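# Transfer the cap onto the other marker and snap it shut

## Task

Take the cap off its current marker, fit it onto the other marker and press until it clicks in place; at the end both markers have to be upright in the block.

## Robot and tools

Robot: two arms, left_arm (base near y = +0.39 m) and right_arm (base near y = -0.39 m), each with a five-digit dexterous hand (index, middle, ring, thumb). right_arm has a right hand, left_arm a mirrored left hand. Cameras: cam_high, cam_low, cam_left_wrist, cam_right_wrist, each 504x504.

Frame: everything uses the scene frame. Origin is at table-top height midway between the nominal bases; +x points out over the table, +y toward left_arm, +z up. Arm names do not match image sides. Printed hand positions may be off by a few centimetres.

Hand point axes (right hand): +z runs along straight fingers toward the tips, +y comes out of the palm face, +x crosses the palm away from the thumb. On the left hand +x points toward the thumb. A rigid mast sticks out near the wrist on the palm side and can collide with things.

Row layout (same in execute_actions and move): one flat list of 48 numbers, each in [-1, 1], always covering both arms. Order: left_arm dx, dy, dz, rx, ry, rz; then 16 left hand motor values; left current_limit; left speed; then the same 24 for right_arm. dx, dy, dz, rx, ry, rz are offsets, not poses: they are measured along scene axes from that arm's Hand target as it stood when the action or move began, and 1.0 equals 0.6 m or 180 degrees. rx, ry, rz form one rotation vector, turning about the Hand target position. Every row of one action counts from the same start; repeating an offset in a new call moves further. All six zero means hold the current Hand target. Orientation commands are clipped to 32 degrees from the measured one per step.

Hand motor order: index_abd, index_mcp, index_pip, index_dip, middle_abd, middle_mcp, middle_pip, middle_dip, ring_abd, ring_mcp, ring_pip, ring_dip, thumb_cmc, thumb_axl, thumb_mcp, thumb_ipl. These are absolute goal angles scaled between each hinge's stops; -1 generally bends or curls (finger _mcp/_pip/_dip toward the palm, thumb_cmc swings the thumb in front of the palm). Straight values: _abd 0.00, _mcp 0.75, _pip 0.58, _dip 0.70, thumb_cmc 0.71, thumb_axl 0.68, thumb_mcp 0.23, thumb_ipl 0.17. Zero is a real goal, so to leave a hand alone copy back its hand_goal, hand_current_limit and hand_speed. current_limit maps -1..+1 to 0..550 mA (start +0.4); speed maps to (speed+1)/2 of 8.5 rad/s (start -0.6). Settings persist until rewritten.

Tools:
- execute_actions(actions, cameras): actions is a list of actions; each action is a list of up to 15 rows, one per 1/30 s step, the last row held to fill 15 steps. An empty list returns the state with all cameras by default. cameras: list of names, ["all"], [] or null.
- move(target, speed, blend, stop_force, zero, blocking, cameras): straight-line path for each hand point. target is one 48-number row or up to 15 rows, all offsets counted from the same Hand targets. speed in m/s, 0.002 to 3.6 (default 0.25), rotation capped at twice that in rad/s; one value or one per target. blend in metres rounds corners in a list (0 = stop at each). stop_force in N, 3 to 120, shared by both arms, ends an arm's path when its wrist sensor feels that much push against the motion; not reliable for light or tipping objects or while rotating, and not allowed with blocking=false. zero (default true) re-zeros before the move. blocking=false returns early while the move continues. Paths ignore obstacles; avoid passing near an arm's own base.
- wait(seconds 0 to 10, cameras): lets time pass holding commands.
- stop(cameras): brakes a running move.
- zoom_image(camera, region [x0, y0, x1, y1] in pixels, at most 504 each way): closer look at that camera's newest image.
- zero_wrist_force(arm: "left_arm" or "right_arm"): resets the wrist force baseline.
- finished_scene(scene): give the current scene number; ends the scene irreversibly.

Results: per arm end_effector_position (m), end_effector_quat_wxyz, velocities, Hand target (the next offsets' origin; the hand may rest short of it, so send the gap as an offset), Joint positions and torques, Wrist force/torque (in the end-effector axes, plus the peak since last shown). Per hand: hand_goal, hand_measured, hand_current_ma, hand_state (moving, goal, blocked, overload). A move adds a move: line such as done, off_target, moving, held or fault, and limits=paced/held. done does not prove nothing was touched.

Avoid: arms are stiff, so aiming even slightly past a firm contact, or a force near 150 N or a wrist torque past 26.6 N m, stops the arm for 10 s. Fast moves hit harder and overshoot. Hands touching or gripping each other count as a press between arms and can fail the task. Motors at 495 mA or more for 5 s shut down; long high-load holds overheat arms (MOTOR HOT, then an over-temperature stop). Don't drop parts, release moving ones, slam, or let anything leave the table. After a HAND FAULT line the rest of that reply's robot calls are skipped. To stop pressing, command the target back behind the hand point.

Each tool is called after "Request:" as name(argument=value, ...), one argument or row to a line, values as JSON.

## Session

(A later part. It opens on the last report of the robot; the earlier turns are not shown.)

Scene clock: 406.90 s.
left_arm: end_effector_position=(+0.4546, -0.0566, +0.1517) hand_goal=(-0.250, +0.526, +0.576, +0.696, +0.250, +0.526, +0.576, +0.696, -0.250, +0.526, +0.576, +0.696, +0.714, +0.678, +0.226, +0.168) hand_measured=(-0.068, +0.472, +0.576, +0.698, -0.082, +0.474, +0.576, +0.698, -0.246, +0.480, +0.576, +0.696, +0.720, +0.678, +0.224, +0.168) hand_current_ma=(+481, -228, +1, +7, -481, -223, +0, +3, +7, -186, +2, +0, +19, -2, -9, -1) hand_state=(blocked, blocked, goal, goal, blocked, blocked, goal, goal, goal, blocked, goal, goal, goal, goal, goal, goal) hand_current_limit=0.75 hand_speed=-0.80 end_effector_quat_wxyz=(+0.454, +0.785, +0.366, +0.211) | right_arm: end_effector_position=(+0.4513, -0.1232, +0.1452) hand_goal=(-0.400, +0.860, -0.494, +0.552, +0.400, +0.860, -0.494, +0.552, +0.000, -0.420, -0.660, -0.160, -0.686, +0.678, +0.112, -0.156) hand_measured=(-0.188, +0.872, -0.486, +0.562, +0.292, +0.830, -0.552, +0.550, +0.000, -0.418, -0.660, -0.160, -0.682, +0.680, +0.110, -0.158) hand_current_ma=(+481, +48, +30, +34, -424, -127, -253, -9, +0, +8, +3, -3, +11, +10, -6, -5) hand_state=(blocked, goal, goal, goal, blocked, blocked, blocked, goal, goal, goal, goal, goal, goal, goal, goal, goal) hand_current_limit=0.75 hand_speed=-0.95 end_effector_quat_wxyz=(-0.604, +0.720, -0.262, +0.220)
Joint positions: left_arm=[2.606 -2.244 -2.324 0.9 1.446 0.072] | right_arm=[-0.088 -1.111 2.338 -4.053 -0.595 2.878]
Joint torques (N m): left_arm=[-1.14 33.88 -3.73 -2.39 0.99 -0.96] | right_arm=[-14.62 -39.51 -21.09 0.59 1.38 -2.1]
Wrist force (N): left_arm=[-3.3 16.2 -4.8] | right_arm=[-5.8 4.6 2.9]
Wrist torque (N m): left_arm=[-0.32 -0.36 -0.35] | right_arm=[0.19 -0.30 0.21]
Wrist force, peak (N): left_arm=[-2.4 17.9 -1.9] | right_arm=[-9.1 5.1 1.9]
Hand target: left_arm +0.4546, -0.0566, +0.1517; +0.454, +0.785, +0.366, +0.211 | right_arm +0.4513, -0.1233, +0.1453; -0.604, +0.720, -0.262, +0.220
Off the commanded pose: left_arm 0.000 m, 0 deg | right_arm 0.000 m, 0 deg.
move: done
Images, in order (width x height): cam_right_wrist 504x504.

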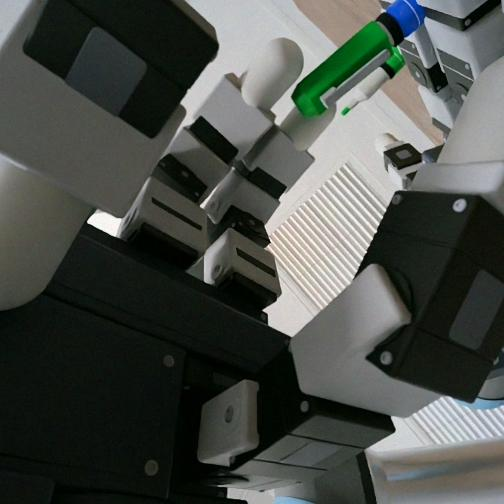

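Request:
wait(
  seconds=0,
  cameras=["cam_low", "cam_high", "cam_left_wrist", "cam_right_wrist"],
)

Request:
zoom_image(
  camera="cam_low",
  region=[118, 255, 158, 305],
)

Request:
zoom_image(
  camera="cam_right_wrist",
  region=[340, 0, 440, 100],
)

Scene clock: 407.67 s.
left_arm: end_effector_position=(+0.4546, -0.0566, +0.1517) hand_goal=(-0.250, +0.526, +0.576, +0.696, +0.250, +0.526, +0.576, +0.696, -0.250, +0.526, +0.576, +0.696, +0.714, +0.678, +0.226, +0.168) hand_measured=(-0.068, +0.472, +0.576, +0.698, -0.082, +0.474, +0.576, +0.698, -0.246, +0.480, +0.576, +0.696, +0.720, +0.678, +0.224, +0.168) hand_current_ma=(+481, -228, +1, +7, -481, -223, +0, +3, +7, -186, +2, +0, +19, -2, -9, -1) hand_state=(blocked, blocked, goal, goal, blocked, blocked, goal, goal, goal, blocked, goal, goal, goal, goal, goal, goal) hand_current_limit=0.75 hand_speed=-0.80 end_effector_quat_wxyz=(+0.454, +0.785, +0.366, +0.211) | right_arm: end_effector_position=(+0.4513, -0.1233, +0.1453) hand_goal=(-0.400, +0.860, -0.494, +0.552, +0.400, +0.860, -0.494, +0.552, +0.000, -0.420, -0.660, -0.160, -0.686, +0.678, +0.112, -0.156) hand_measured=(-0.188, +0.872, -0.486, +0.562, +0.292, +0.830, -0.552, +0.550, +0.000, -0.418, -0.660, -0.160, -0.682, +0.680, +0.110, -0.158) hand_current_ma=(+481, +48, +31, +34, -424, -127, -252, -9, +0, +8, +3, -3, +11, +10, -6, -5) hand_state=(blocked, goal, goal, goal, blocked, blocked, blocked, goal, goal, goal, goal, goal, goal, goal, goal, goal) hand_current_limit=0.75 hand_speed=-0.95 end_effector_quat_wxyz=(-0.604, +0.720, -0.262, +0.220)
Joint positions: left_arm=[2.606 -2.244 -2.324 0.9 1.446 0.072] | right_arm=[-0.088 -1.111 2.338 -4.053 -0.595 2.878]
Joint torques (N m): left_arm=[-1.02 33.17 -3.26 -2.32 0.81 -0.65] | right_arm=[-14.2 -37.43 -22.02 0.5 1.38 -1.91]
Wrist force (N): left_arm=[-3.3 16.2 -4.9] | right_arm=[-5.5 4.8 2.6]
Wrist torque (N m): left_arm=[-0.30 -0.37 -0.35] | right_arm=[0.25 -0.30 0.22]
Wrist force, peak (N): left_arm=[-3.4 16.5 -4.9] | right_arm=[-6.1 5.2 2.5]
Hand target: left_arm +0.4546, -0.0566, +0.1517; +0.454, +0.785, +0.366, +0.211 | right_arm +0.4513, -0.1233, +0.1453; -0.604, +0.720, -0.262, +0.220
Off the commanded pose: left_arm 0.000 m, 0 deg | right_arm 0.000 m, 0 deg.

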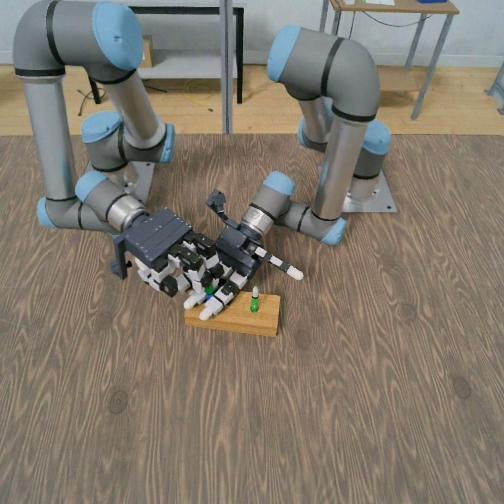

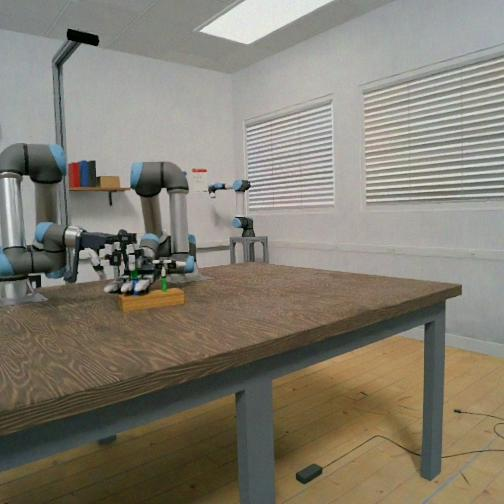

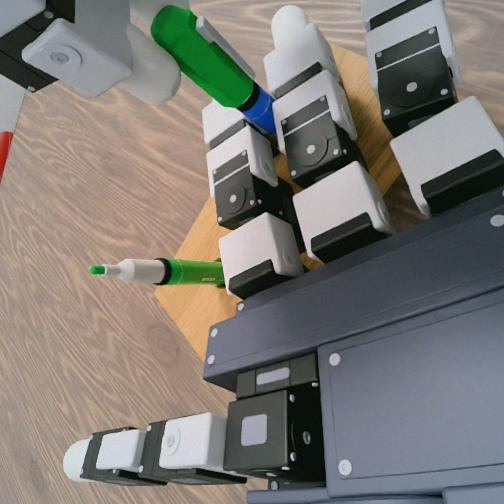

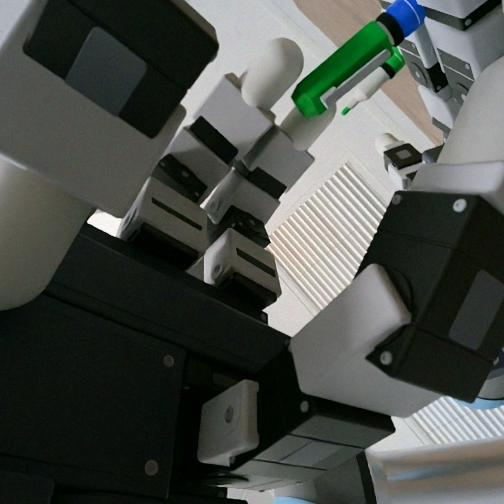

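Scaled by 10.080.

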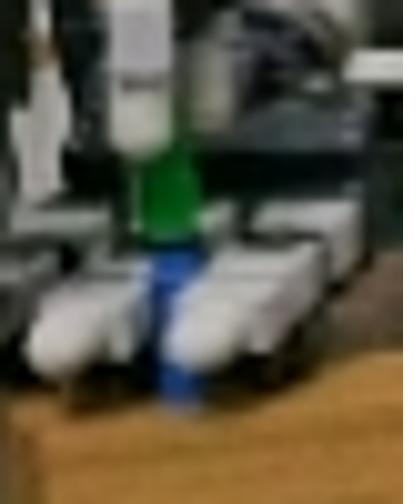

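Scaled by 5.040.

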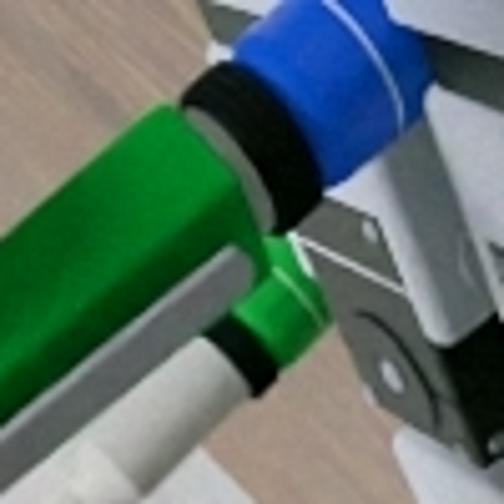

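Request:
move(
  target=[0,0,0,0,0,0,-0.25,0.525,0.576,0.696,0.25,0.525,0.576,0.696,-0.25,0.525,0.576,0.696,0.714,0.678,0.226,0.168,0.75,-0.8,0.001,-0.0008,0.004,0,0,0,-0.5,0.9,-0.495,0.551,0.5,0.9,-0.495,0.551,0,-0.42,-0.66,-0.16,-0.686,0.677,0.112,-0.157,0.75,-0.95],
  speed=0.01,
)

Request:
move(
  target=[0,0,0,0,0,0,-0.25,0.525,0.576,0.696,0.25,0.525,0.576,0.696,-0.25,0.525,0.576,0.696,0.714,0.678,0.226,0.168,0.75,-0.8,0.001,-0.0008,0.004,0,0,0,-0.5,0.9,-0.495,0.551,0.5,0.9,-0.495,0.551,0,-0.42,-0.66,-0.16,-0.686,0.677,0.112,-0.157,0.75,-0.95],
  speed=0.01,
  cameras=["cam_low", "cam_right_wrist", "cam_left_wrist"],
)

Request:
zoom_image(
  camera="cam_right_wrist",
  region=[260, 0, 440, 180],
)

Request:
zoom_image(
  camera="cam_low",
  region=[118, 255, 158, 305],
)

Scene clock: 409.77 s.
left_arm: end_effector_position=(+0.4546, -0.0566, +0.1517) hand_goal=(-0.250, +0.526, +0.576, +0.696, +0.250, +0.526, +0.576, +0.696, -0.250, +0.526, +0.576, +0.696, +0.714, +0.678, +0.226, +0.168) hand_measured=(-0.068, +0.472, +0.578, +0.698, -0.082, +0.474, +0.576, +0.698, -0.246, +0.480, +0.576, +0.696, +0.720, +0.678, +0.224, +0.168) hand_current_ma=(+481, -228, +3, +7, -481, -223, +0, +3, +7, -186, +2, +0, +19, -2, -9, -1) hand_state=(blocked, blocked, goal, goal, blocked, blocked, goal, goal, goal, blocked, goal, goal, goal, goal, goal, goal) hand_current_limit=0.75 hand_speed=-0.80 end_effector_quat_wxyz=(+0.454, +0.785, +0.366, +0.211) | right_arm: end_effector_position=(+0.4519, -0.1237, +0.1476) hand_goal=(-0.500, +0.900, -0.494, +0.552, +0.500, +0.900, -0.494, +0.552, +0.000, -0.420, -0.660, -0.160, -0.686, +0.678, +0.112, -0.156) hand_measured=(-0.188, +0.904, -0.488, +0.556, +0.292, +0.862, -0.552, +0.550, +0.000, -0.418, -0.660, -0.160, -0.682, +0.680, +0.110, -0.158) hand_current_ma=(+481, +18, +19, +11, -481, -167, -252, -9, +0, +8, +3, -3, +11, +10, -6, -5) hand_state=(blocked, goal, goal, goal, blocked, blocked, blocked, goal, goal, goal, goal, goal, goal, goal, goal, goal) hand_current_limit=0.75 hand_speed=-0.95 end_effector_quat_wxyz=(-0.604, +0.720, -0.262, +0.220)
Joint positions: left_arm=[2.606 -2.244 -2.324 0.9 1.446 0.072] | right_arm=[-0.089 -1.118 2.336 -4.044 -0.593 2.877]
Joint torques (N m): left_arm=[-1.66 32.92 -3.79 -2.16 1.05 -0.82] | right_arm=[-10.2 -37.85 -19.05 1.09 2.72 -1.7]
Wrist force (N): left_arm=[-1.2 14.4 -8.6] | right_arm=[-0.3 3.3 -0.2]
Wrist torque (N m): left_arm=[-0.05 -0.22 -0.32] | right_arm=[0.37 -0.09 0.31]
Wrist force, peak (N): left_arm=[-3.5 16.5 -4.9] | right_arm=[-6.3 5.2 2.5]
Hand target: left_arm +0.4546, -0.0566, +0.1517; +0.454, +0.785, +0.366, +0.211 | right_arm +0.4519, -0.1237, +0.1477; -0.604, +0.720, -0.262, +0.220
Off the commanded pose: left_arm 0.000 m, 0 deg | right_arm 0.000 m, 0 deg.
move: done

Scene clock: 410.50 s.
left_arm: end_effector_position=(+0.4546, -0.0566, +0.1517) hand_goal=(-0.250, +0.526, +0.576, +0.696, +0.250, +0.526, +0.576, +0.696, -0.250, +0.526, +0.576, +0.696, +0.714, +0.678, +0.226, +0.168) hand_measured=(-0.068, +0.472, +0.578, +0.698, -0.082, +0.474, +0.576, +0.698, -0.246, +0.480, +0.576, +0.696, +0.720, +0.678, +0.224, +0.168) hand_current_ma=(+481, -228, +3, +7, -481, -223, +0, +3, +7, -186, +2, +0, +19, -2, -9, -1) hand_state=(blocked, blocked, goal, goal, blocked, blocked, goal, goal, goal, blocked, goal, goal, goal, goal, goal, goal) hand_current_limit=0.75 hand_speed=-0.80 end_effector_quat_wxyz=(+0.454, +0.785, +0.366, +0.211) | right_arm: end_effector_position=(+0.4525, -0.1242, +0.1500) hand_goal=(-0.500, +0.900, -0.494, +0.552, +0.500, +0.900, -0.494, +0.552, +0.000, -0.420, -0.660, -0.160, -0.686, +0.678, +0.112, -0.156) hand_measured=(-0.188, +0.906, -0.490, +0.552, +0.292, +0.862, -0.552, +0.550, +0.000, -0.418, -0.660, -0.160, -0.682, +0.680, +0.110, -0.158) hand_current_ma=(+481, +18, +11, +3, -481, -167, -252, -9, +0, +8, +3, -3, +11, +10, -6, -5) hand_state=(blocked, goal, goal, goal, blocked, blocked, blocked, goal, goal, goal, goal, goal, goal, goal, goal, goal) hand_current_limit=0.75 hand_speed=-0.95 end_effector_quat_wxyz=(-0.604, +0.720, -0.262, +0.220)
Joint positions: left_arm=[2.606 -2.244 -2.324 0.9 1.446 0.072] | right_arm=[-0.09 -1.125 2.335 -4.035 -0.592 2.877]
Joint torques (N m): left_arm=[-1.17 34.39 -3 -2.42 0.93 -0.83] | right_arm=[-9.64 -36.83 -18.99 1.13 2.75 -1.59]
Wrist force (N): left_arm=[-0.8 14.4 -8.8] | right_arm=[0.1 3.3 -0.8]
Wrist torque (N m): left_arm=[-0.04 -0.20 -0.32] | right_arm=[0.40 -0.04 0.30]
Wrist force, peak (N): left_arm=[-1.3 14.8 -8.8] | right_arm=[-0.5 3.9 -0.7]
Hand target: left_arm +0.4546, -0.0566, +0.1517; +0.454, +0.785, +0.366, +0.211 | right_arm +0.4525, -0.1242, +0.1501; -0.604, +0.720, -0.262, +0.220
Off the commanded pose: left_arm 0.000 m, 0 deg | right_arm 0.000 m, 0 deg.
move: done
Images, in order (width x height): cam_low 504x504, cam_left_wrist 504x504, cam_right_wrist 504x504.

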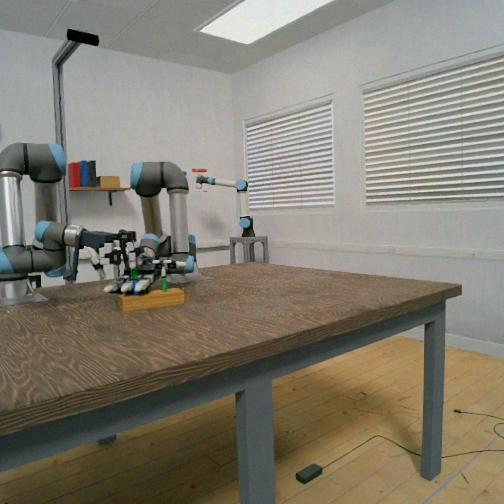

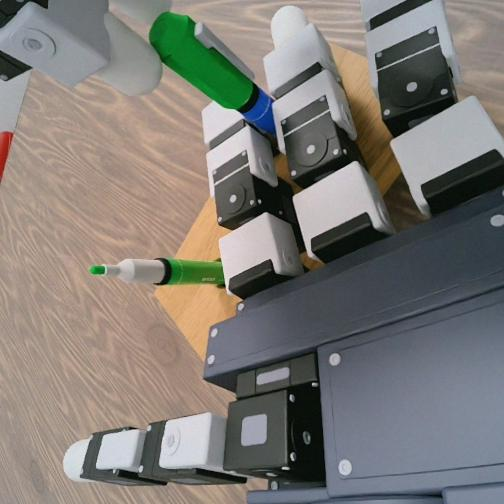

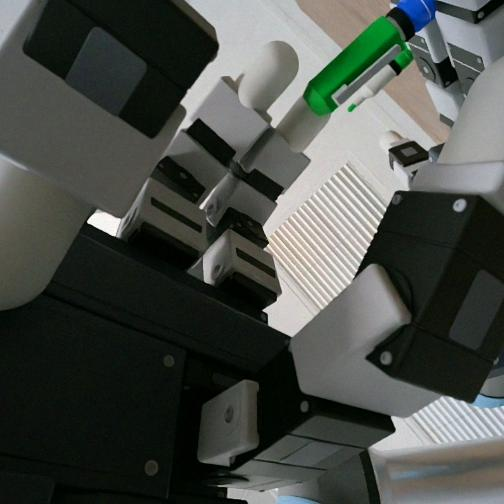

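Scaled by 2.800.

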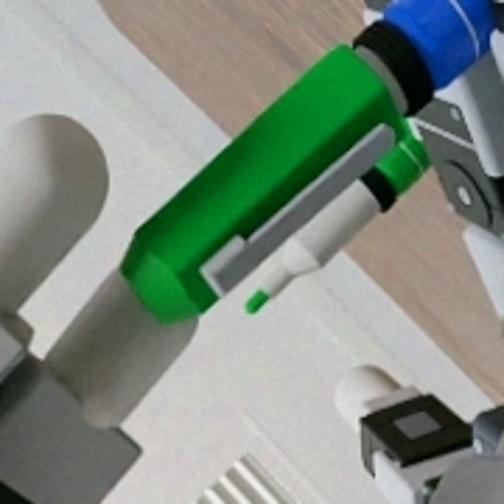

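Scaled by 10.080.

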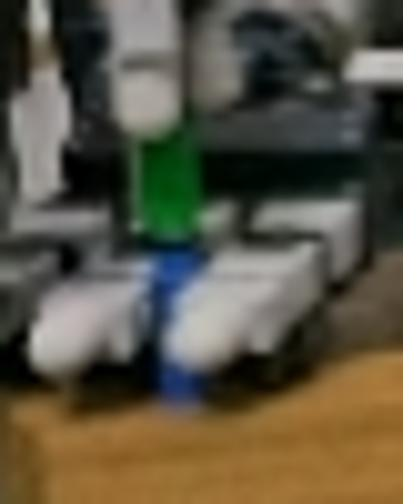

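Request:
move(
  target=[0,0,0,0,0,0,-0.25,0.525,0.576,0.696,0.25,0.525,0.576,0.696,-0.25,0.525,0.576,0.696,0.714,0.678,0.226,0.168,0.75,-0.8,0,0,0.0,0,0,0,0.09,0.85,-0.495,0.551,-0.09,0.85,-0.495,0.551,0,-0.42,-0.66,-0.16,-0.686,0.677,0.112,-0.157,0.75,-0.9],
  speed=0.02,
)

Request:
move(
  target=[0,0,0,0,0,0,-0.25,0.525,0.576,0.696,0.25,0.525,0.576,0.696,-0.25,0.525,0.576,0.696,0.714,0.678,0.226,0.168,0.75,-0.8,0,0,0.03,0,0,0,0.09,0.85,-0.495,0.551,-0.09,0.85,-0.495,0.551,0,-0.42,-0.66,-0.16,-0.686,0.677,0.112,-0.157,0.75,-0.9],
  speed=0.03,
)

Request:
move(
  target=[0,0,0,0,0,0,0.1,0.525,0.576,0.696,-0.1,0.525,0.576,0.696,-0.25,0.525,0.576,0.696,0.714,0.678,0.226,0.168,0.75,-0.95,0,0,0.0,0,0,0,0.09,0.85,-0.495,0.551,-0.09,0.85,-0.495,0.551,0,-0.42,-0.66,-0.16,-0.686,0.677,0.112,-0.157,0.75,-0.9],
  speed=0.03,
  cameras=["all"],
)

Request:
zoom_image(
  camera="cam_low",
  region=[113, 245, 163, 310],
)

Request:
zoom_image(
  camera="cam_high",
  region=[170, 255, 290, 345],
)

Request:
zoom_image(
  camera="cam_right_wrist",
  region=[240, 0, 440, 200],
)

Scene clock: 414.70 s.
left_arm: end_effector_position=(+0.4546, -0.0566, +0.1517) hand_goal=(-0.250, +0.526, +0.576, +0.696, +0.250, +0.526, +0.576, +0.696, -0.250, +0.526, +0.576, +0.696, +0.714, +0.678, +0.226, +0.168) hand_measured=(-0.068, +0.472, +0.578, +0.698, -0.082, +0.474, +0.576, +0.698, -0.246, +0.480, +0.576, +0.696, +0.720, +0.678, +0.224, +0.168) hand_current_ma=(+481, -228, +3, +7, -481, -223, +0, +3, +7, -186, +2, +0, +19, -2, -9, -1) hand_state=(blocked, blocked, goal, goal, blocked, blocked, goal, goal, goal, blocked, goal, goal, goal, goal, goal, goal) hand_current_limit=0.75 hand_speed=-0.80 end_effector_quat_wxyz=(+0.454, +0.785, +0.366, +0.211) | right_arm: end_effector_position=(+0.4525, -0.1242, +0.1501) hand_goal=(+0.090, +0.850, -0.494, +0.552, -0.090, +0.850, -0.494, +0.552, +0.000, -0.420, -0.660, -0.160, -0.686, +0.678, +0.112, -0.156) hand_measured=(+0.088, +0.850, -0.484, +0.556, -0.086, +0.842, -0.498, +0.550, +0.000, -0.418, -0.660, -0.160, -0.682, +0.680, +0.110, -0.158) hand_current_ma=(-7, +0, +37, +11, +9, -35, -16, -9, +0, +8, +3, -3, +11, +10, -6, -5) hand_state=(goal, goal, goal, goal, goal, goal, goal, goal, goal, goal, goal, goal, goal, goal, goal, goal) hand_current_limit=0.75 hand_speed=-0.90 end_effector_quat_wxyz=(-0.604, +0.720, -0.262, +0.220)
Joint positions: left_arm=[2.606 -2.244 -2.324 0.9 1.446 0.072] | right_arm=[-0.09 -1.125 2.335 -4.035 -0.592 2.877]
Joint torques (N m): left_arm=[-0.99 32.22 -3.45 -2.32 0.93 -0.6] | right_arm=[-8.75 -31.89 -13.49 0.96 0.89 -1.63]
Wrist force (N): left_arm=[-1.1 14.6 -8.6] | right_arm=[0.3 3.4 -0.5]
Wrist torque (N m): left_arm=[-0.06 -0.18 -0.33] | right_arm=[0.44 -0.05 0.32]
Wrist force, peak (N): left_arm=[-0.7 14.9 -8.7] | right_arm=[0.3 4.0 -0.7]
Hand target: left_arm +0.4546, -0.0566, +0.1517; +0.454, +0.785, +0.366, +0.211 | right_arm +0.4525, -0.1242, +0.1501; -0.604, +0.720, -0.262, +0.220
Off the commanded pose: left_arm 0.000 m, 0 deg | right_arm 0.000 m, 0 deg.
move: done

Scene clock: 415.73 s.
left_arm: end_effector_position=(+0.4546, -0.0566, +0.1517) hand_goal=(-0.250, +0.526, +0.576, +0.696, +0.250, +0.526, +0.576, +0.696, -0.250, +0.526, +0.576, +0.696, +0.714, +0.678, +0.226, +0.168) hand_measured=(-0.068, +0.472, +0.578, +0.698, -0.082, +0.474, +0.576, +0.698, -0.246, +0.480, +0.576, +0.696, +0.720, +0.678, +0.224, +0.168) hand_current_ma=(+481, -228, +3, +7, -481, -223, +0, +3, +7, -186, +2, +0, +19, -2, -9, -1) hand_state=(blocked, blocked, goal, goal, blocked, blocked, goal, goal, goal, blocked, goal, goal, goal, goal, goal, goal) hand_current_limit=0.75 hand_speed=-0.80 end_effector_quat_wxyz=(+0.454, +0.785, +0.366, +0.211) | right_arm: end_effector_position=(+0.4525, -0.1242, +0.1680) hand_goal=(+0.090, +0.850, -0.494, +0.552, -0.090, +0.850, -0.494, +0.552, +0.000, -0.420, -0.660, -0.160, -0.686, +0.678, +0.112, -0.156) hand_measured=(+0.088, +0.844, -0.492, +0.554, -0.086, +0.842, -0.498, +0.550, +0.000, -0.418, -0.660, -0.160, -0.682, +0.680, +0.110, -0.158) hand_current_ma=(-7, -22, +7, +8, +9, -35, -16, -9, +0, +8, +3, -3, +11, +10, -6, -5) hand_state=(goal, goal, goal, goal, goal, goal, goal, goal, goal, goal, goal, goal, goal, goal, goal, goal) hand_current_limit=0.75 hand_speed=-0.90 end_effector_quat_wxyz=(-0.604, +0.720, -0.262, +0.220)
Joint positions: left_arm=[2.606 -2.244 -2.324 0.9 1.446 0.072] | right_arm=[-0.09 -1.179 2.331 -3.978 -0.592 2.877]
Joint torques (N m): left_arm=[-1.27 33.5 -3.97 -2.41 0.73 -0.65] | right_arm=[-8.71 -36.99 -21.55 1.23 0.94 -1.78]
Wrist force (N): left_arm=[-0.8 14.5 -8.9] | right_arm=[0.0 3.9 -0.9]
Wrist torque (N m): left_arm=[-0.04 -0.19 -0.33] | right_arm=[0.47 0.00 0.26]
Wrist force, peak (N): left_arm=[-0.8 14.7 -8.9] | right_arm=[0.1 4.2 -0.6]
Hand target: left_arm +0.4546, -0.0566, +0.1517; +0.454, +0.785, +0.366, +0.211 | right_arm +0.4525, -0.1242, +0.1681; -0.604, +0.720, -0.262, +0.220
Off the commanded pose: left_arm 0.000 m, 0 deg | right_arm 0.000 m, 0 deg.
move: done

Scene clock: 417.43 s.
left_arm: end_effector_position=(+0.4546, -0.0566, +0.1517) hand_goal=(+0.100, +0.526, +0.576, +0.696, -0.100, +0.526, +0.576, +0.696, -0.250, +0.526, +0.576, +0.696, +0.714, +0.678, +0.226, +0.168) hand_measured=(+0.096, +0.472, +0.578, +0.698, -0.100, +0.474, +0.576, +0.698, -0.246, +0.480, +0.576, +0.696, +0.720, +0.678, +0.224, +0.168) hand_current_ma=(-8, -228, +4, +7, -1, -223, +0, +3, +7, -186, +2, +0, +19, -2, -9, -1) hand_state=(goal, blocked, goal, goal, goal, blocked, goal, goal, goal, blocked, goal, goal, goal, goal, goal, goal) hand_current_limit=0.75 hand_speed=-0.95 end_effector_quat_wxyz=(+0.454, +0.785, +0.366, +0.211) | right_arm: end_effector_position=(+0.4525, -0.1242, +0.1681) hand_goal=(+0.090, +0.850, -0.494, +0.552, -0.090, +0.850, -0.494, +0.552, +0.000, -0.420, -0.660, -0.160, -0.686, +0.678, +0.112, -0.156) hand_measured=(+0.088, +0.844, -0.492, +0.554, -0.086, +0.842, -0.498, +0.550, +0.000, -0.418, -0.660, -0.160, -0.682, +0.680, +0.110, -0.158) hand_current_ma=(-7, -22, +7, +8, +9, -35, -16, -9, +0, +8, +3, -3, +11, +10, -6, -5) hand_state=(goal, goal, goal, goal, goal, goal, goal, goal, goal, goal, goal, goal, goal, goal, goal, goal) hand_current_limit=0.75 hand_speed=-0.90 end_effector_quat_wxyz=(-0.604, +0.720, -0.262, +0.220)
Joint positions: left_arm=[2.606 -2.244 -2.324 0.9 1.446 0.072] | right_arm=[-0.09 -1.179 2.331 -3.977 -0.592 2.877]
Joint torques (N m): left_arm=[-1.14 33.18 -2.93 -2.41 0.86 -0.74] | right_arm=[-0.43 -35.45 -21.71 1.01 -1.37 -1.61]
Wrist force (N): left_arm=[-0.6 17.2 -3.5] | right_arm=[0.3 3.9 -0.8]
Wrist torque (N m): left_arm=[-0.36 -0.18 -0.37] | right_arm=[0.47 -0.05 0.30]
Wrist force, peak (N): left_arm=[-0.5 17.8 -3.7] | right_arm=[0.2 4.2 -0.6]
Hand target: left_arm +0.4546, -0.0566, +0.1517; +0.454, +0.785, +0.366, +0.211 | right_arm +0.4525, -0.1242, +0.1681; -0.604, +0.720, -0.262, +0.220
Off the commanded pose: left_arm 0.000 m, 0 deg | right_arm 0.000 m, 0 deg.
move: done

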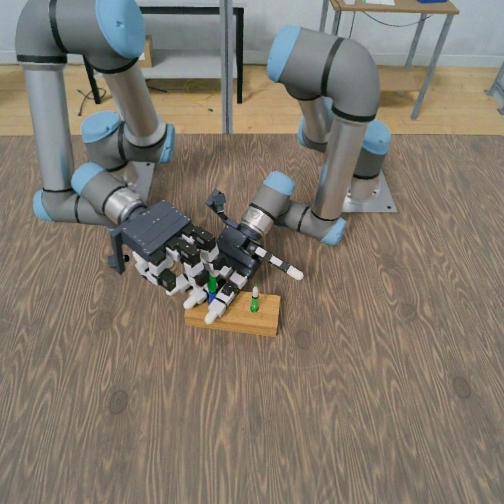

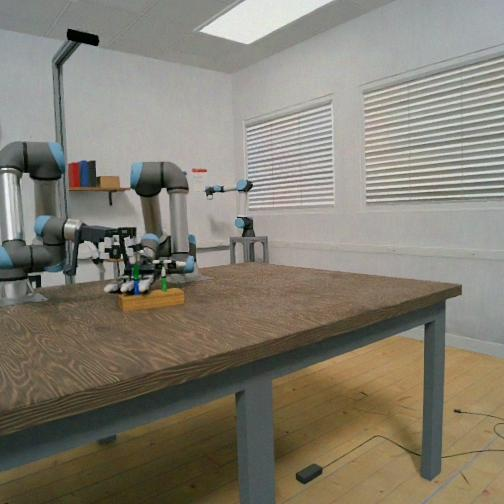

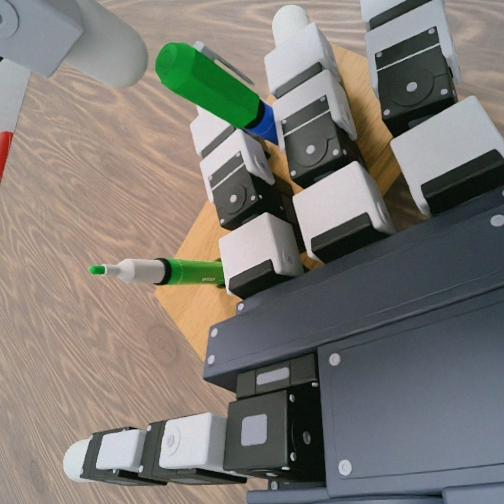

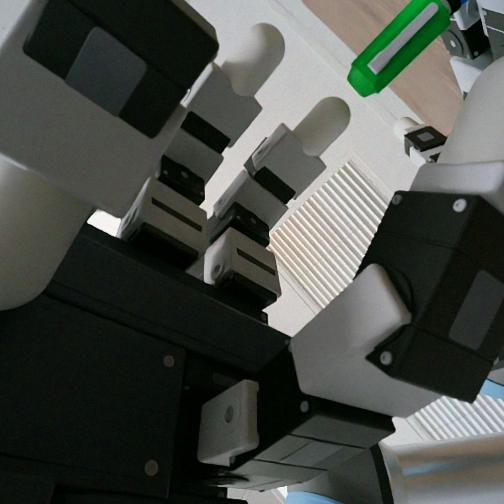

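Scaled by 7.754.

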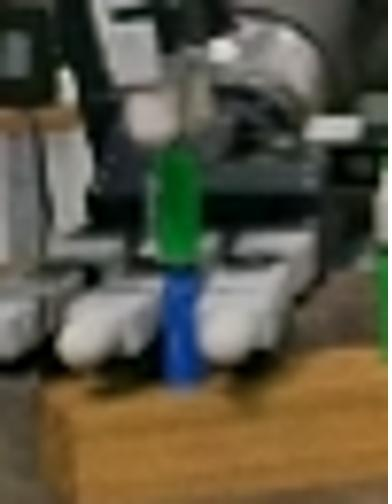

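Scaled by 4.200.

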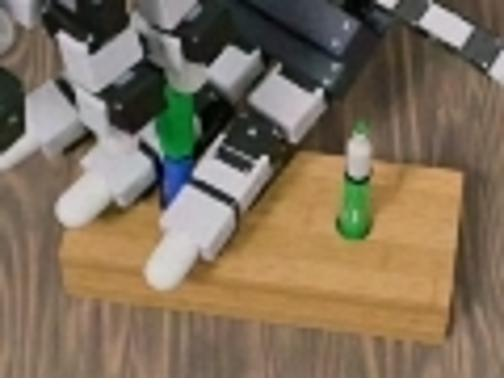

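Scaled by 2.520.

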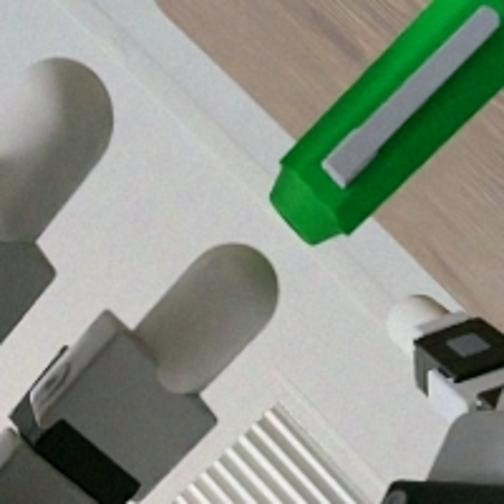

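Request:
zoom_image(
  camera="cam_left_wrist",
  region=[140, 20, 320, 200],
)

Request:
zoom_image(
  camera="cam_right_wrist",
  region=[340, 0, 504, 120],
)

Scaled by 2.800.

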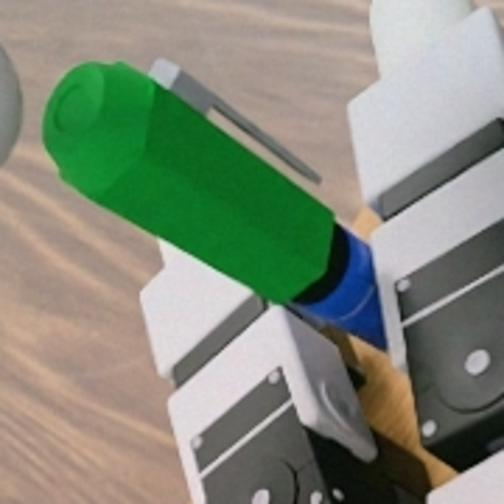

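Scaled by 3.073.

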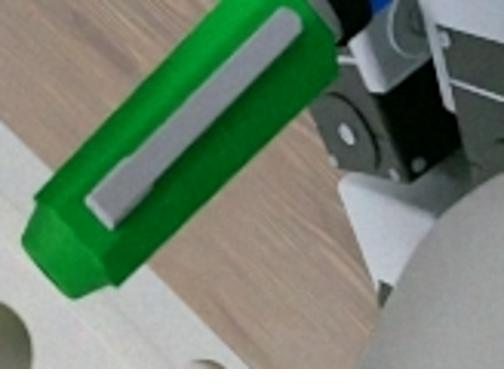

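Request:
zoom_image(
  camera="cam_high",
  region=[192, 258, 232, 308],
)

Request:
zoom_image(
  camera="cam_low",
  region=[118, 250, 154, 300],
)

Scaled by 10.080.

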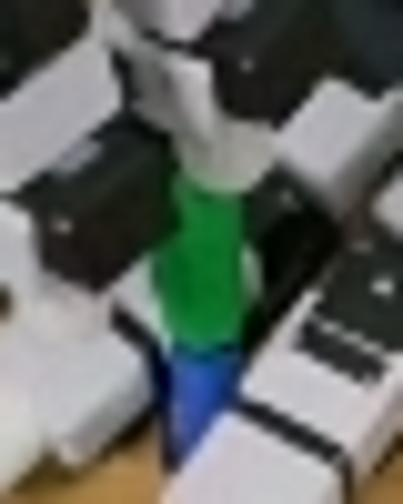

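Scaled by 10.080.

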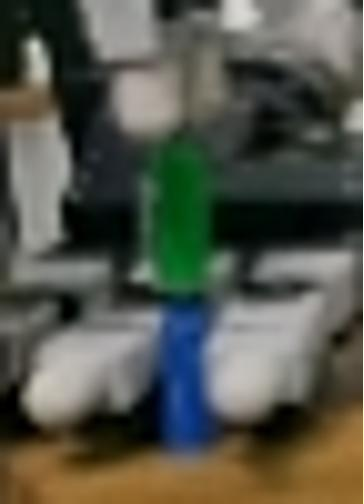

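Request:
move(
  target=[0,0,0,0,0,0,0.1,0.525,0.576,0.696,-0.1,0.525,0.576,0.696,-0.25,0.525,0.576,0.696,0.714,0.678,0.226,0.168,0.75,-0.95,-0.0187,0.0113,0,0,0,0,0.09,0.85,-0.495,0.551,-0.09,0.85,-0.495,0.551,0,-0.42,-0.66,-0.16,-0.686,0.677,0.112,-0.157,0.75,-0.9],
  speed=0.04,
  cameras=["all"],
)

Request:
zoom_image(
  camera="cam_high",
  region=[192, 258, 232, 308],
)

Request:
zoom_image(
  camera="cam_low",
  region=[118, 250, 154, 300],
)

Request:
zoom_image(
  camera="cam_right_wrist",
  region=[240, 0, 440, 200],
)

Scene clock: 432.90 s.
left_arm: end_effector_position=(+0.4546, -0.0566, +0.1517) hand_goal=(+0.100, +0.526, +0.576, +0.696, -0.100, +0.526, +0.576, +0.696, -0.250, +0.526, +0.576, +0.696, +0.714, +0.678, +0.226, +0.168) hand_measured=(+0.096, +0.472, +0.578, +0.698, -0.100, +0.474, +0.576, +0.698, -0.246, +0.480, +0.576, +0.696, +0.720, +0.678, +0.224, +0.168) hand_current_ma=(-8, -228, +4, +7, -1, -223, +0, +3, +7, -186, +2, +0, +19, -2, -9, -1) hand_state=(goal, blocked, goal, goal, goal, blocked, goal, goal, goal, blocked, goal, goal, goal, goal, goal, goal) hand_current_limit=0.75 hand_speed=-0.95 end_effector_quat_wxyz=(+0.454, +0.785, +0.366, +0.211) | right_arm: end_effector_position=(+0.4414, -0.1175, +0.1681) hand_goal=(+0.090, +0.850, -0.494, +0.552, -0.090, +0.850, -0.494, +0.552, +0.000, -0.420, -0.660, -0.160, -0.686, +0.678, +0.112, -0.156) hand_measured=(+0.088, +0.844, -0.492, +0.554, -0.086, +0.842, -0.498, +0.550, +0.000, -0.418, -0.660, -0.160, -0.682, +0.680, +0.110, -0.158) hand_current_ma=(-7, -23, +7, +8, +9, -35, -15, -9, +0, +8, +3, -3, +11, +10, -6, -5) hand_state=(goal, goal, goal, goal, goal, goal, goal, goal, goal, goal, goal, goal, goal, goal, goal, goal) hand_current_limit=0.75 hand_speed=-0.90 end_effector_quat_wxyz=(-0.604, +0.720, -0.262, +0.220)
Joint positions: left_arm=[2.606 -2.244 -2.324 0.9 1.446 0.072] | right_arm=[-0.075 -1.19 2.355 -3.997 -0.607 2.885]
Joint torques (N m): left_arm=[-1.11 32.78 -2.61 -2.33 0.72 -0.6] | right_arm=[13.33 -35.28 1.1 -5.16 -2.32 1.45]
Wrist force (N): left_arm=[-0.7 17.2 -3.9] | right_arm=[0.6 3.7 -0.8]
Wrist torque (N m): left_arm=[-0.33 -0.16 -0.38] | right_arm=[0.45 -0.09 0.23]
Wrist force, peak (N): left_arm=[-0.5 17.9 -3.7] | right_arm=[0.2 4.0 -0.7]
Hand target: left_arm +0.4546, -0.0566, +0.1517; +0.454, +0.785, +0.366, +0.211 | right_arm +0.4413, -0.1174, +0.1681; -0.604, +0.720, -0.262, +0.220
Off the commanded pose: left_arm 0.000 m, 0 deg | right_arm 0.000 m, 0 deg.
move: done

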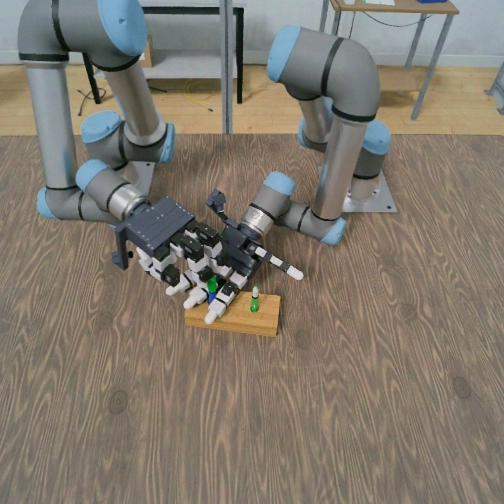

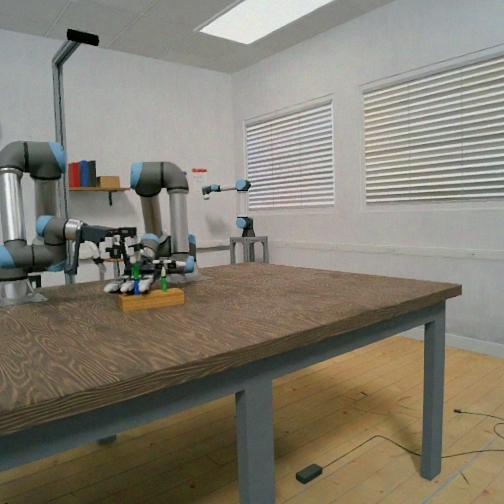

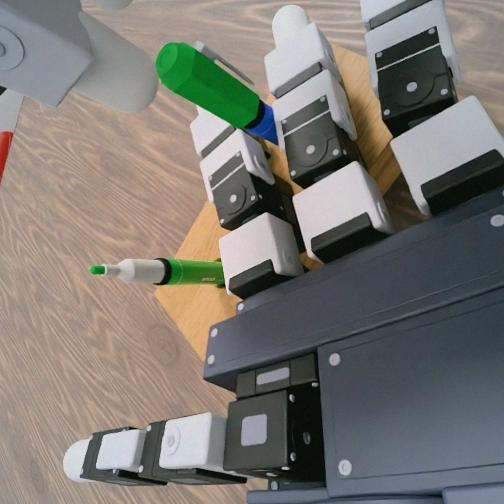

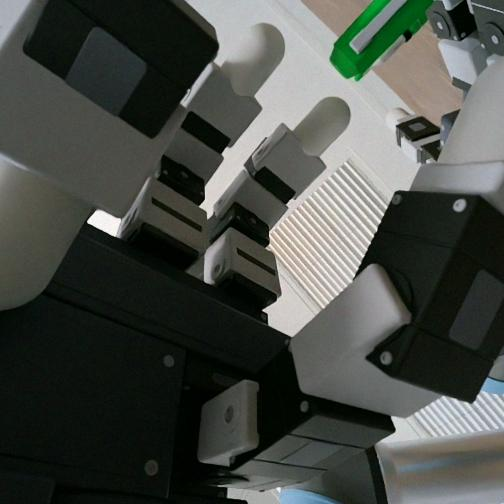

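Scaled by 10.080.

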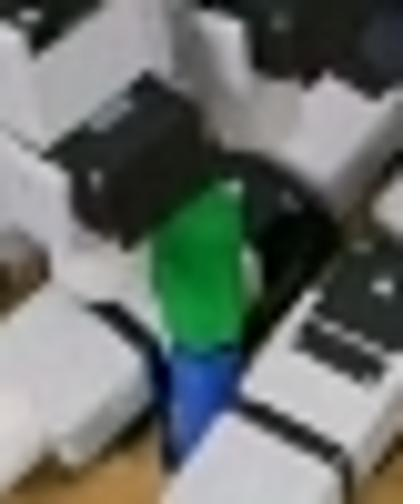

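Scaled by 10.080.

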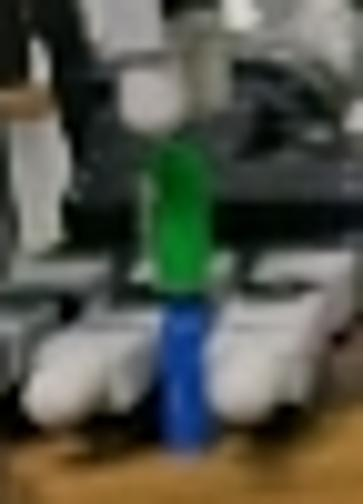

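Scaled by 2.520.

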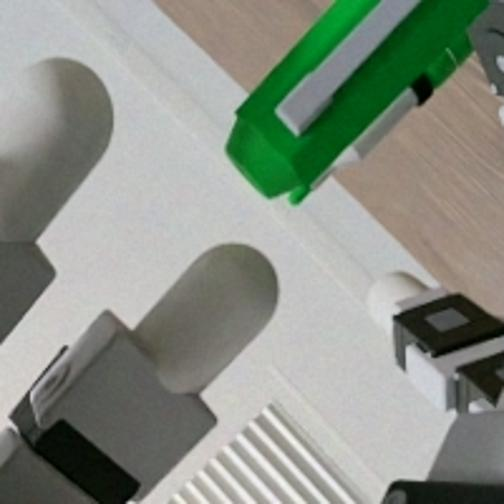

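Request:
move(
  target=[0,0,0,0,0,0,0.1,0.525,0.576,0.696,-0.1,0.525,0.576,0.696,-0.25,0.525,0.576,0.696,0.714,0.678,0.226,0.168,0.75,-0.95,-0.0103,0.0123,0,0,0,0,0.09,0.85,-0.495,0.551,-0.09,0.85,-0.495,0.551,0,-0.42,-0.66,-0.16,-0.686,0.677,0.112,-0.157,0.75,-0.9],
  speed=0.04,
  cameras=["cam_low", "cam_right_wrist", "cam_left_wrist"],
)

Request:
zoom_image(
  camera="cam_low",
  region=[118, 250, 154, 300],
)

Request:
zoom_image(
  camera="cam_right_wrist",
  region=[240, 0, 440, 200],
)

Scene clock: 435.63 s.
left_arm: end_effector_position=(+0.4546, -0.0566, +0.1517) hand_goal=(+0.100, +0.526, +0.576, +0.696, -0.100, +0.526, +0.576, +0.696, -0.250, +0.526, +0.576, +0.696, +0.714, +0.678, +0.226, +0.168) hand_measured=(+0.096, +0.472, +0.578, +0.698, -0.100, +0.474, +0.576, +0.698, -0.246, +0.480, +0.576, +0.696, +0.720, +0.678, +0.224, +0.168) hand_current_ma=(-8, -228, +4, +7, -1, -223, +0, +3, +7, -186, +2, +0, +19, -2, -9, -1) hand_state=(goal, blocked, goal, goal, goal, blocked, goal, goal, goal, blocked, goal, goal, goal, goal, goal, goal) hand_current_limit=0.75 hand_speed=-0.95 end_effector_quat_wxyz=(+0.454, +0.785, +0.366, +0.211) | right_arm: end_effector_position=(+0.4352, -0.1101, +0.1681) hand_goal=(+0.090, +0.850, -0.494, +0.552, -0.090, +0.850, -0.494, +0.552, +0.000, -0.420, -0.660, -0.160, -0.686, +0.678, +0.112, -0.156) hand_measured=(+0.088, +0.844, -0.492, +0.554, -0.086, +0.842, -0.498, +0.550, +0.000, -0.418, -0.660, -0.160, -0.682, +0.680, +0.110, -0.158) hand_current_ma=(-7, -23, +7, +8, +9, -35, -15, -9, +0, +8, +3, -3, +11, +10, -6, -5) hand_state=(goal, goal, goal, goal, goal, goal, goal, goal, goal, goal, goal, goal, goal, goal, goal, goal) hand_current_limit=0.75 hand_speed=-0.90 end_effector_quat_wxyz=(-0.604, +0.720, -0.262, +0.220)
Joint positions: left_arm=[2.606 -2.244 -2.324 0.9 1.446 0.072] | right_arm=[-0.055 -1.194 2.365 -4.011 -0.626 2.895]
Joint torques (N m): left_arm=[-1.14 31.84 -2.55 -2.48 0.83 -0.59] | right_arm=[12.56 -34.81 3.11 -4.84 -2.63 1.39]
Wrist force (N): left_arm=[-0.7 17.1 -3.7] | right_arm=[0.4 3.8 -0.7]
Wrist torque (N m): left_arm=[-0.35 -0.17 -0.36] | right_arm=[0.42 -0.07 0.20]
Wrist force, peak (N): left_arm=[-0.5 17.9 -3.6] | right_arm=[0.4 4.1 -0.8]
Hand target: left_arm +0.4546, -0.0566, +0.1517; +0.454, +0.785, +0.366, +0.211 | right_arm +0.4351, -0.1101, +0.1681; -0.604, +0.720, -0.262, +0.220
Off the commanded pose: left_arm 0.000 m, 0 deg | right_arm 0.000 m, 0 deg.
move: done
Images, in order (width x height): cam_low 504x504, cam_left_wrist 504x504, cam_right_wrist 504x504.

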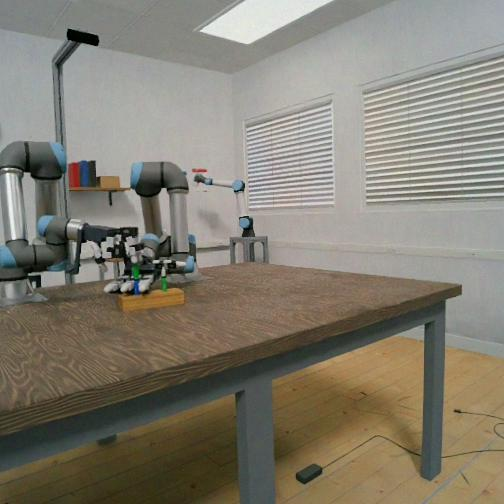

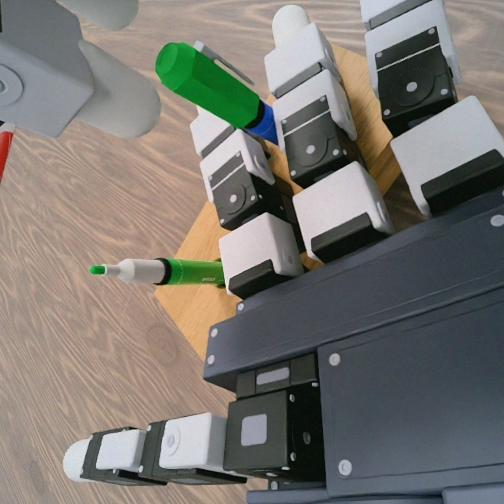

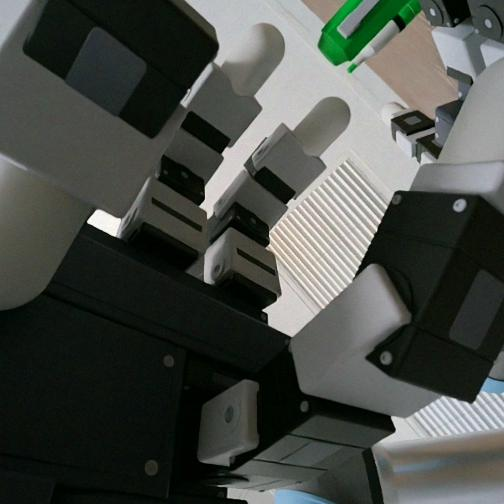

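Scaled by 10.080.

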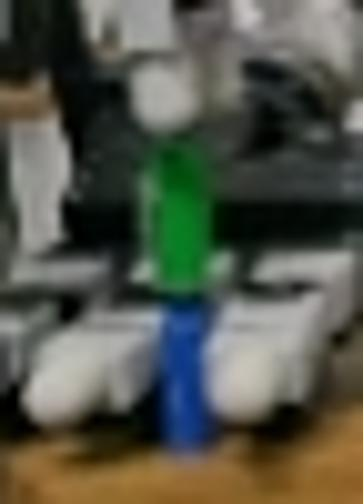

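Scaled by 2.520.

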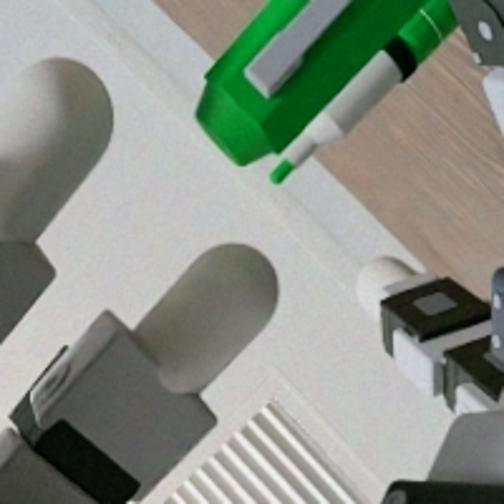

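Request:
move(
  target=[
    [0,0,0,0,0,0,0.1,0.525,0.576,0.696,-0.1,0.525,0.576,0.696,-0.25,0.525,0.576,0.696,0.714,0.678,0.226,0.168,0.75,-0.95,0.0007,0.0058,-0.01,0,0,0,0.09,0.85,-0.495,0.551,-0.09,0.85,-0.495,0.551,0,-0.42,-0.66,-0.16,-0.686,0.677,0.112,-0.157,0.75,-0.9],
    [0,0,0,0,0,0,0.1,0.525,0.576,0.696,-0.1,0.525,0.576,0.696,-0.25,0.525,0.576,0.696,0.714,0.678,0.226,0.168,0.75,-0.95,0.0007,0.0058,-0.06,0,0,0,0.09,0.85,-0.495,0.551,-0.09,0.85,-0.495,0.551,0,-0.42,-0.66,-0.16,-0.686,0.677,0.112,-0.157,0.75,-0.9],
  ],
  speed=0.03,
  stop_force=4,
  cameras=["cam_low", "cam_right_wrist", "cam_high"],
)

Request:
zoom_image(
  camera="cam_low",
  region=[118, 250, 154, 300],
)

Request:
zoom_image(
  camera="cam_right_wrist",
  region=[220, 0, 420, 200],
)

Scene clock: 439.83 s.
left_arm: end_effector_position=(+0.4546, -0.0566, +0.1517) hand_goal=(+0.100, +0.526, +0.576, +0.696, -0.100, +0.526, +0.576, +0.696, -0.250, +0.526, +0.576, +0.696, +0.714, +0.678, +0.226, +0.168) hand_measured=(+0.096, +0.472, +0.578, +0.698, -0.100, +0.474, +0.576, +0.698, -0.246, +0.480, +0.576, +0.696, +0.720, +0.678, +0.224, +0.168) hand_current_ma=(-8, -228, +4, +7, -1, -223, +0, +3, +7, -186, +2, +0, +19, -2, -9, -1) hand_state=(goal, blocked, goal, goal, goal, blocked, goal, goal, goal, blocked, goal, goal, goal, goal, goal, goal) hand_current_limit=0.75 hand_speed=-0.95 end_effector_quat_wxyz=(+0.454, +0.785, +0.366, +0.211) | right_arm: end_effector_position=(+0.4355, -0.1066, +0.1321) hand_goal=(+0.090, +0.850, -0.494, +0.552, -0.090, +0.850, -0.494, +0.552, +0.000, -0.420, -0.660, -0.160, -0.686, +0.678, +0.112, -0.156) hand_measured=(+0.088, +0.844, -0.492, +0.554, -0.086, +0.842, -0.498, +0.550, +0.000, -0.418, -0.660, -0.160, -0.682, +0.680, +0.110, -0.158) hand_current_ma=(-7, -23, +7, +8, +9, -35, -15, -9, +0, +8, +3, -3, +11, +10, -6, -5) hand_state=(goal, goal, goal, goal, goal, goal, goal, goal, goal, goal, goal, goal, goal, goal, goal, goal) hand_current_limit=0.75 hand_speed=-0.90 end_effector_quat_wxyz=(-0.604, +0.720, -0.262, +0.220)
Joint positions: left_arm=[2.606 -2.244 -2.324 0.9 1.446 0.072] | right_arm=[-0.045 -1.078 2.365 -4.132 -0.636 2.9]
Joint torques (N m): left_arm=[-1.23 32.29 -2.95 -2.25 0.93 -0.48] | right_arm=[7.72 -16.43 -18.34 -4.98 -0.43 1.63]
Wrist force (N): left_arm=[-0.5 17.2 -3.6] | right_arm=[0.3 3.5 -0.6]
Wrist torque (N m): left_arm=[-0.35 -0.19 -0.36] | right_arm=[0.37 -0.03 0.24]
Wrist force, peak (N): left_arm=[-0.6 17.9 -3.6] | right_arm=[0.3 4.2 -0.9]
Hand target: left_arm +0.4546, -0.0566, +0.1517; +0.454, +0.785, +0.366, +0.211 | right_arm +0.4355, -0.1066, +0.1321; -0.604, +0.720, -0.262, +0.220
Off the commanded pose: left_arm 0.000 m, 0 deg | right_arm 0.000 m, 0 deg.
move: done
Images, in order (width x height): cam_high 504x504, cam_low 504x504, cam_right_wrist 504x504.

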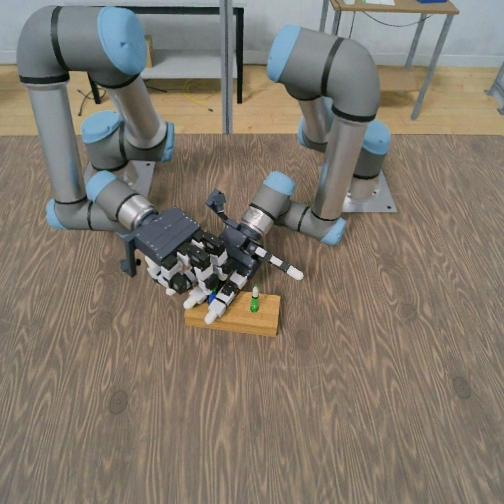

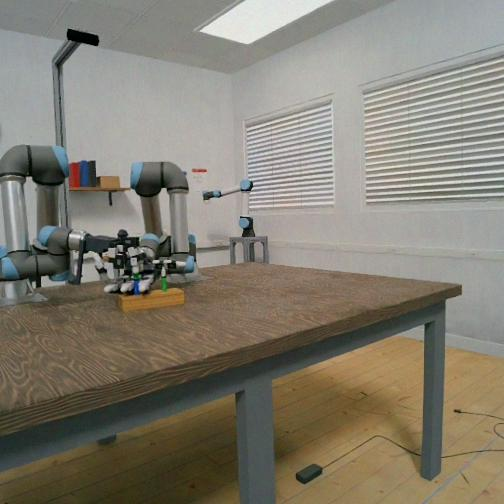

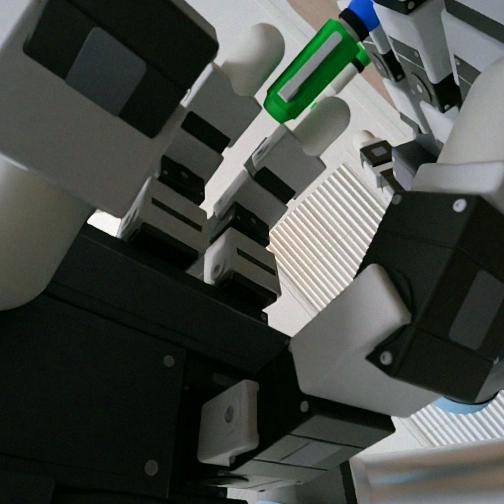

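Scaled by 10.080.

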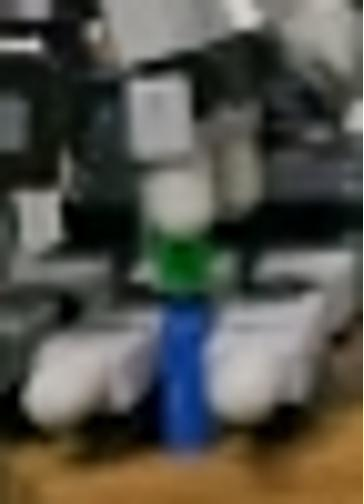

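Scaled by 2.520.

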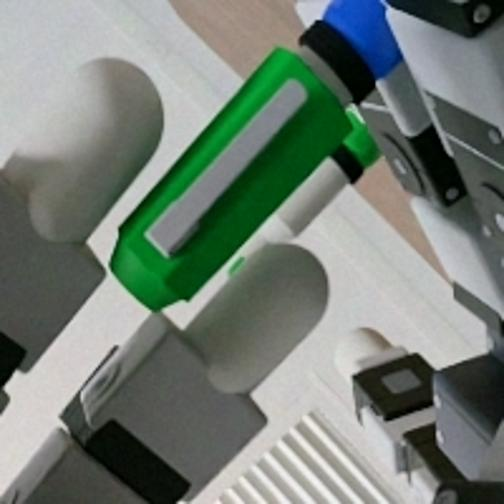

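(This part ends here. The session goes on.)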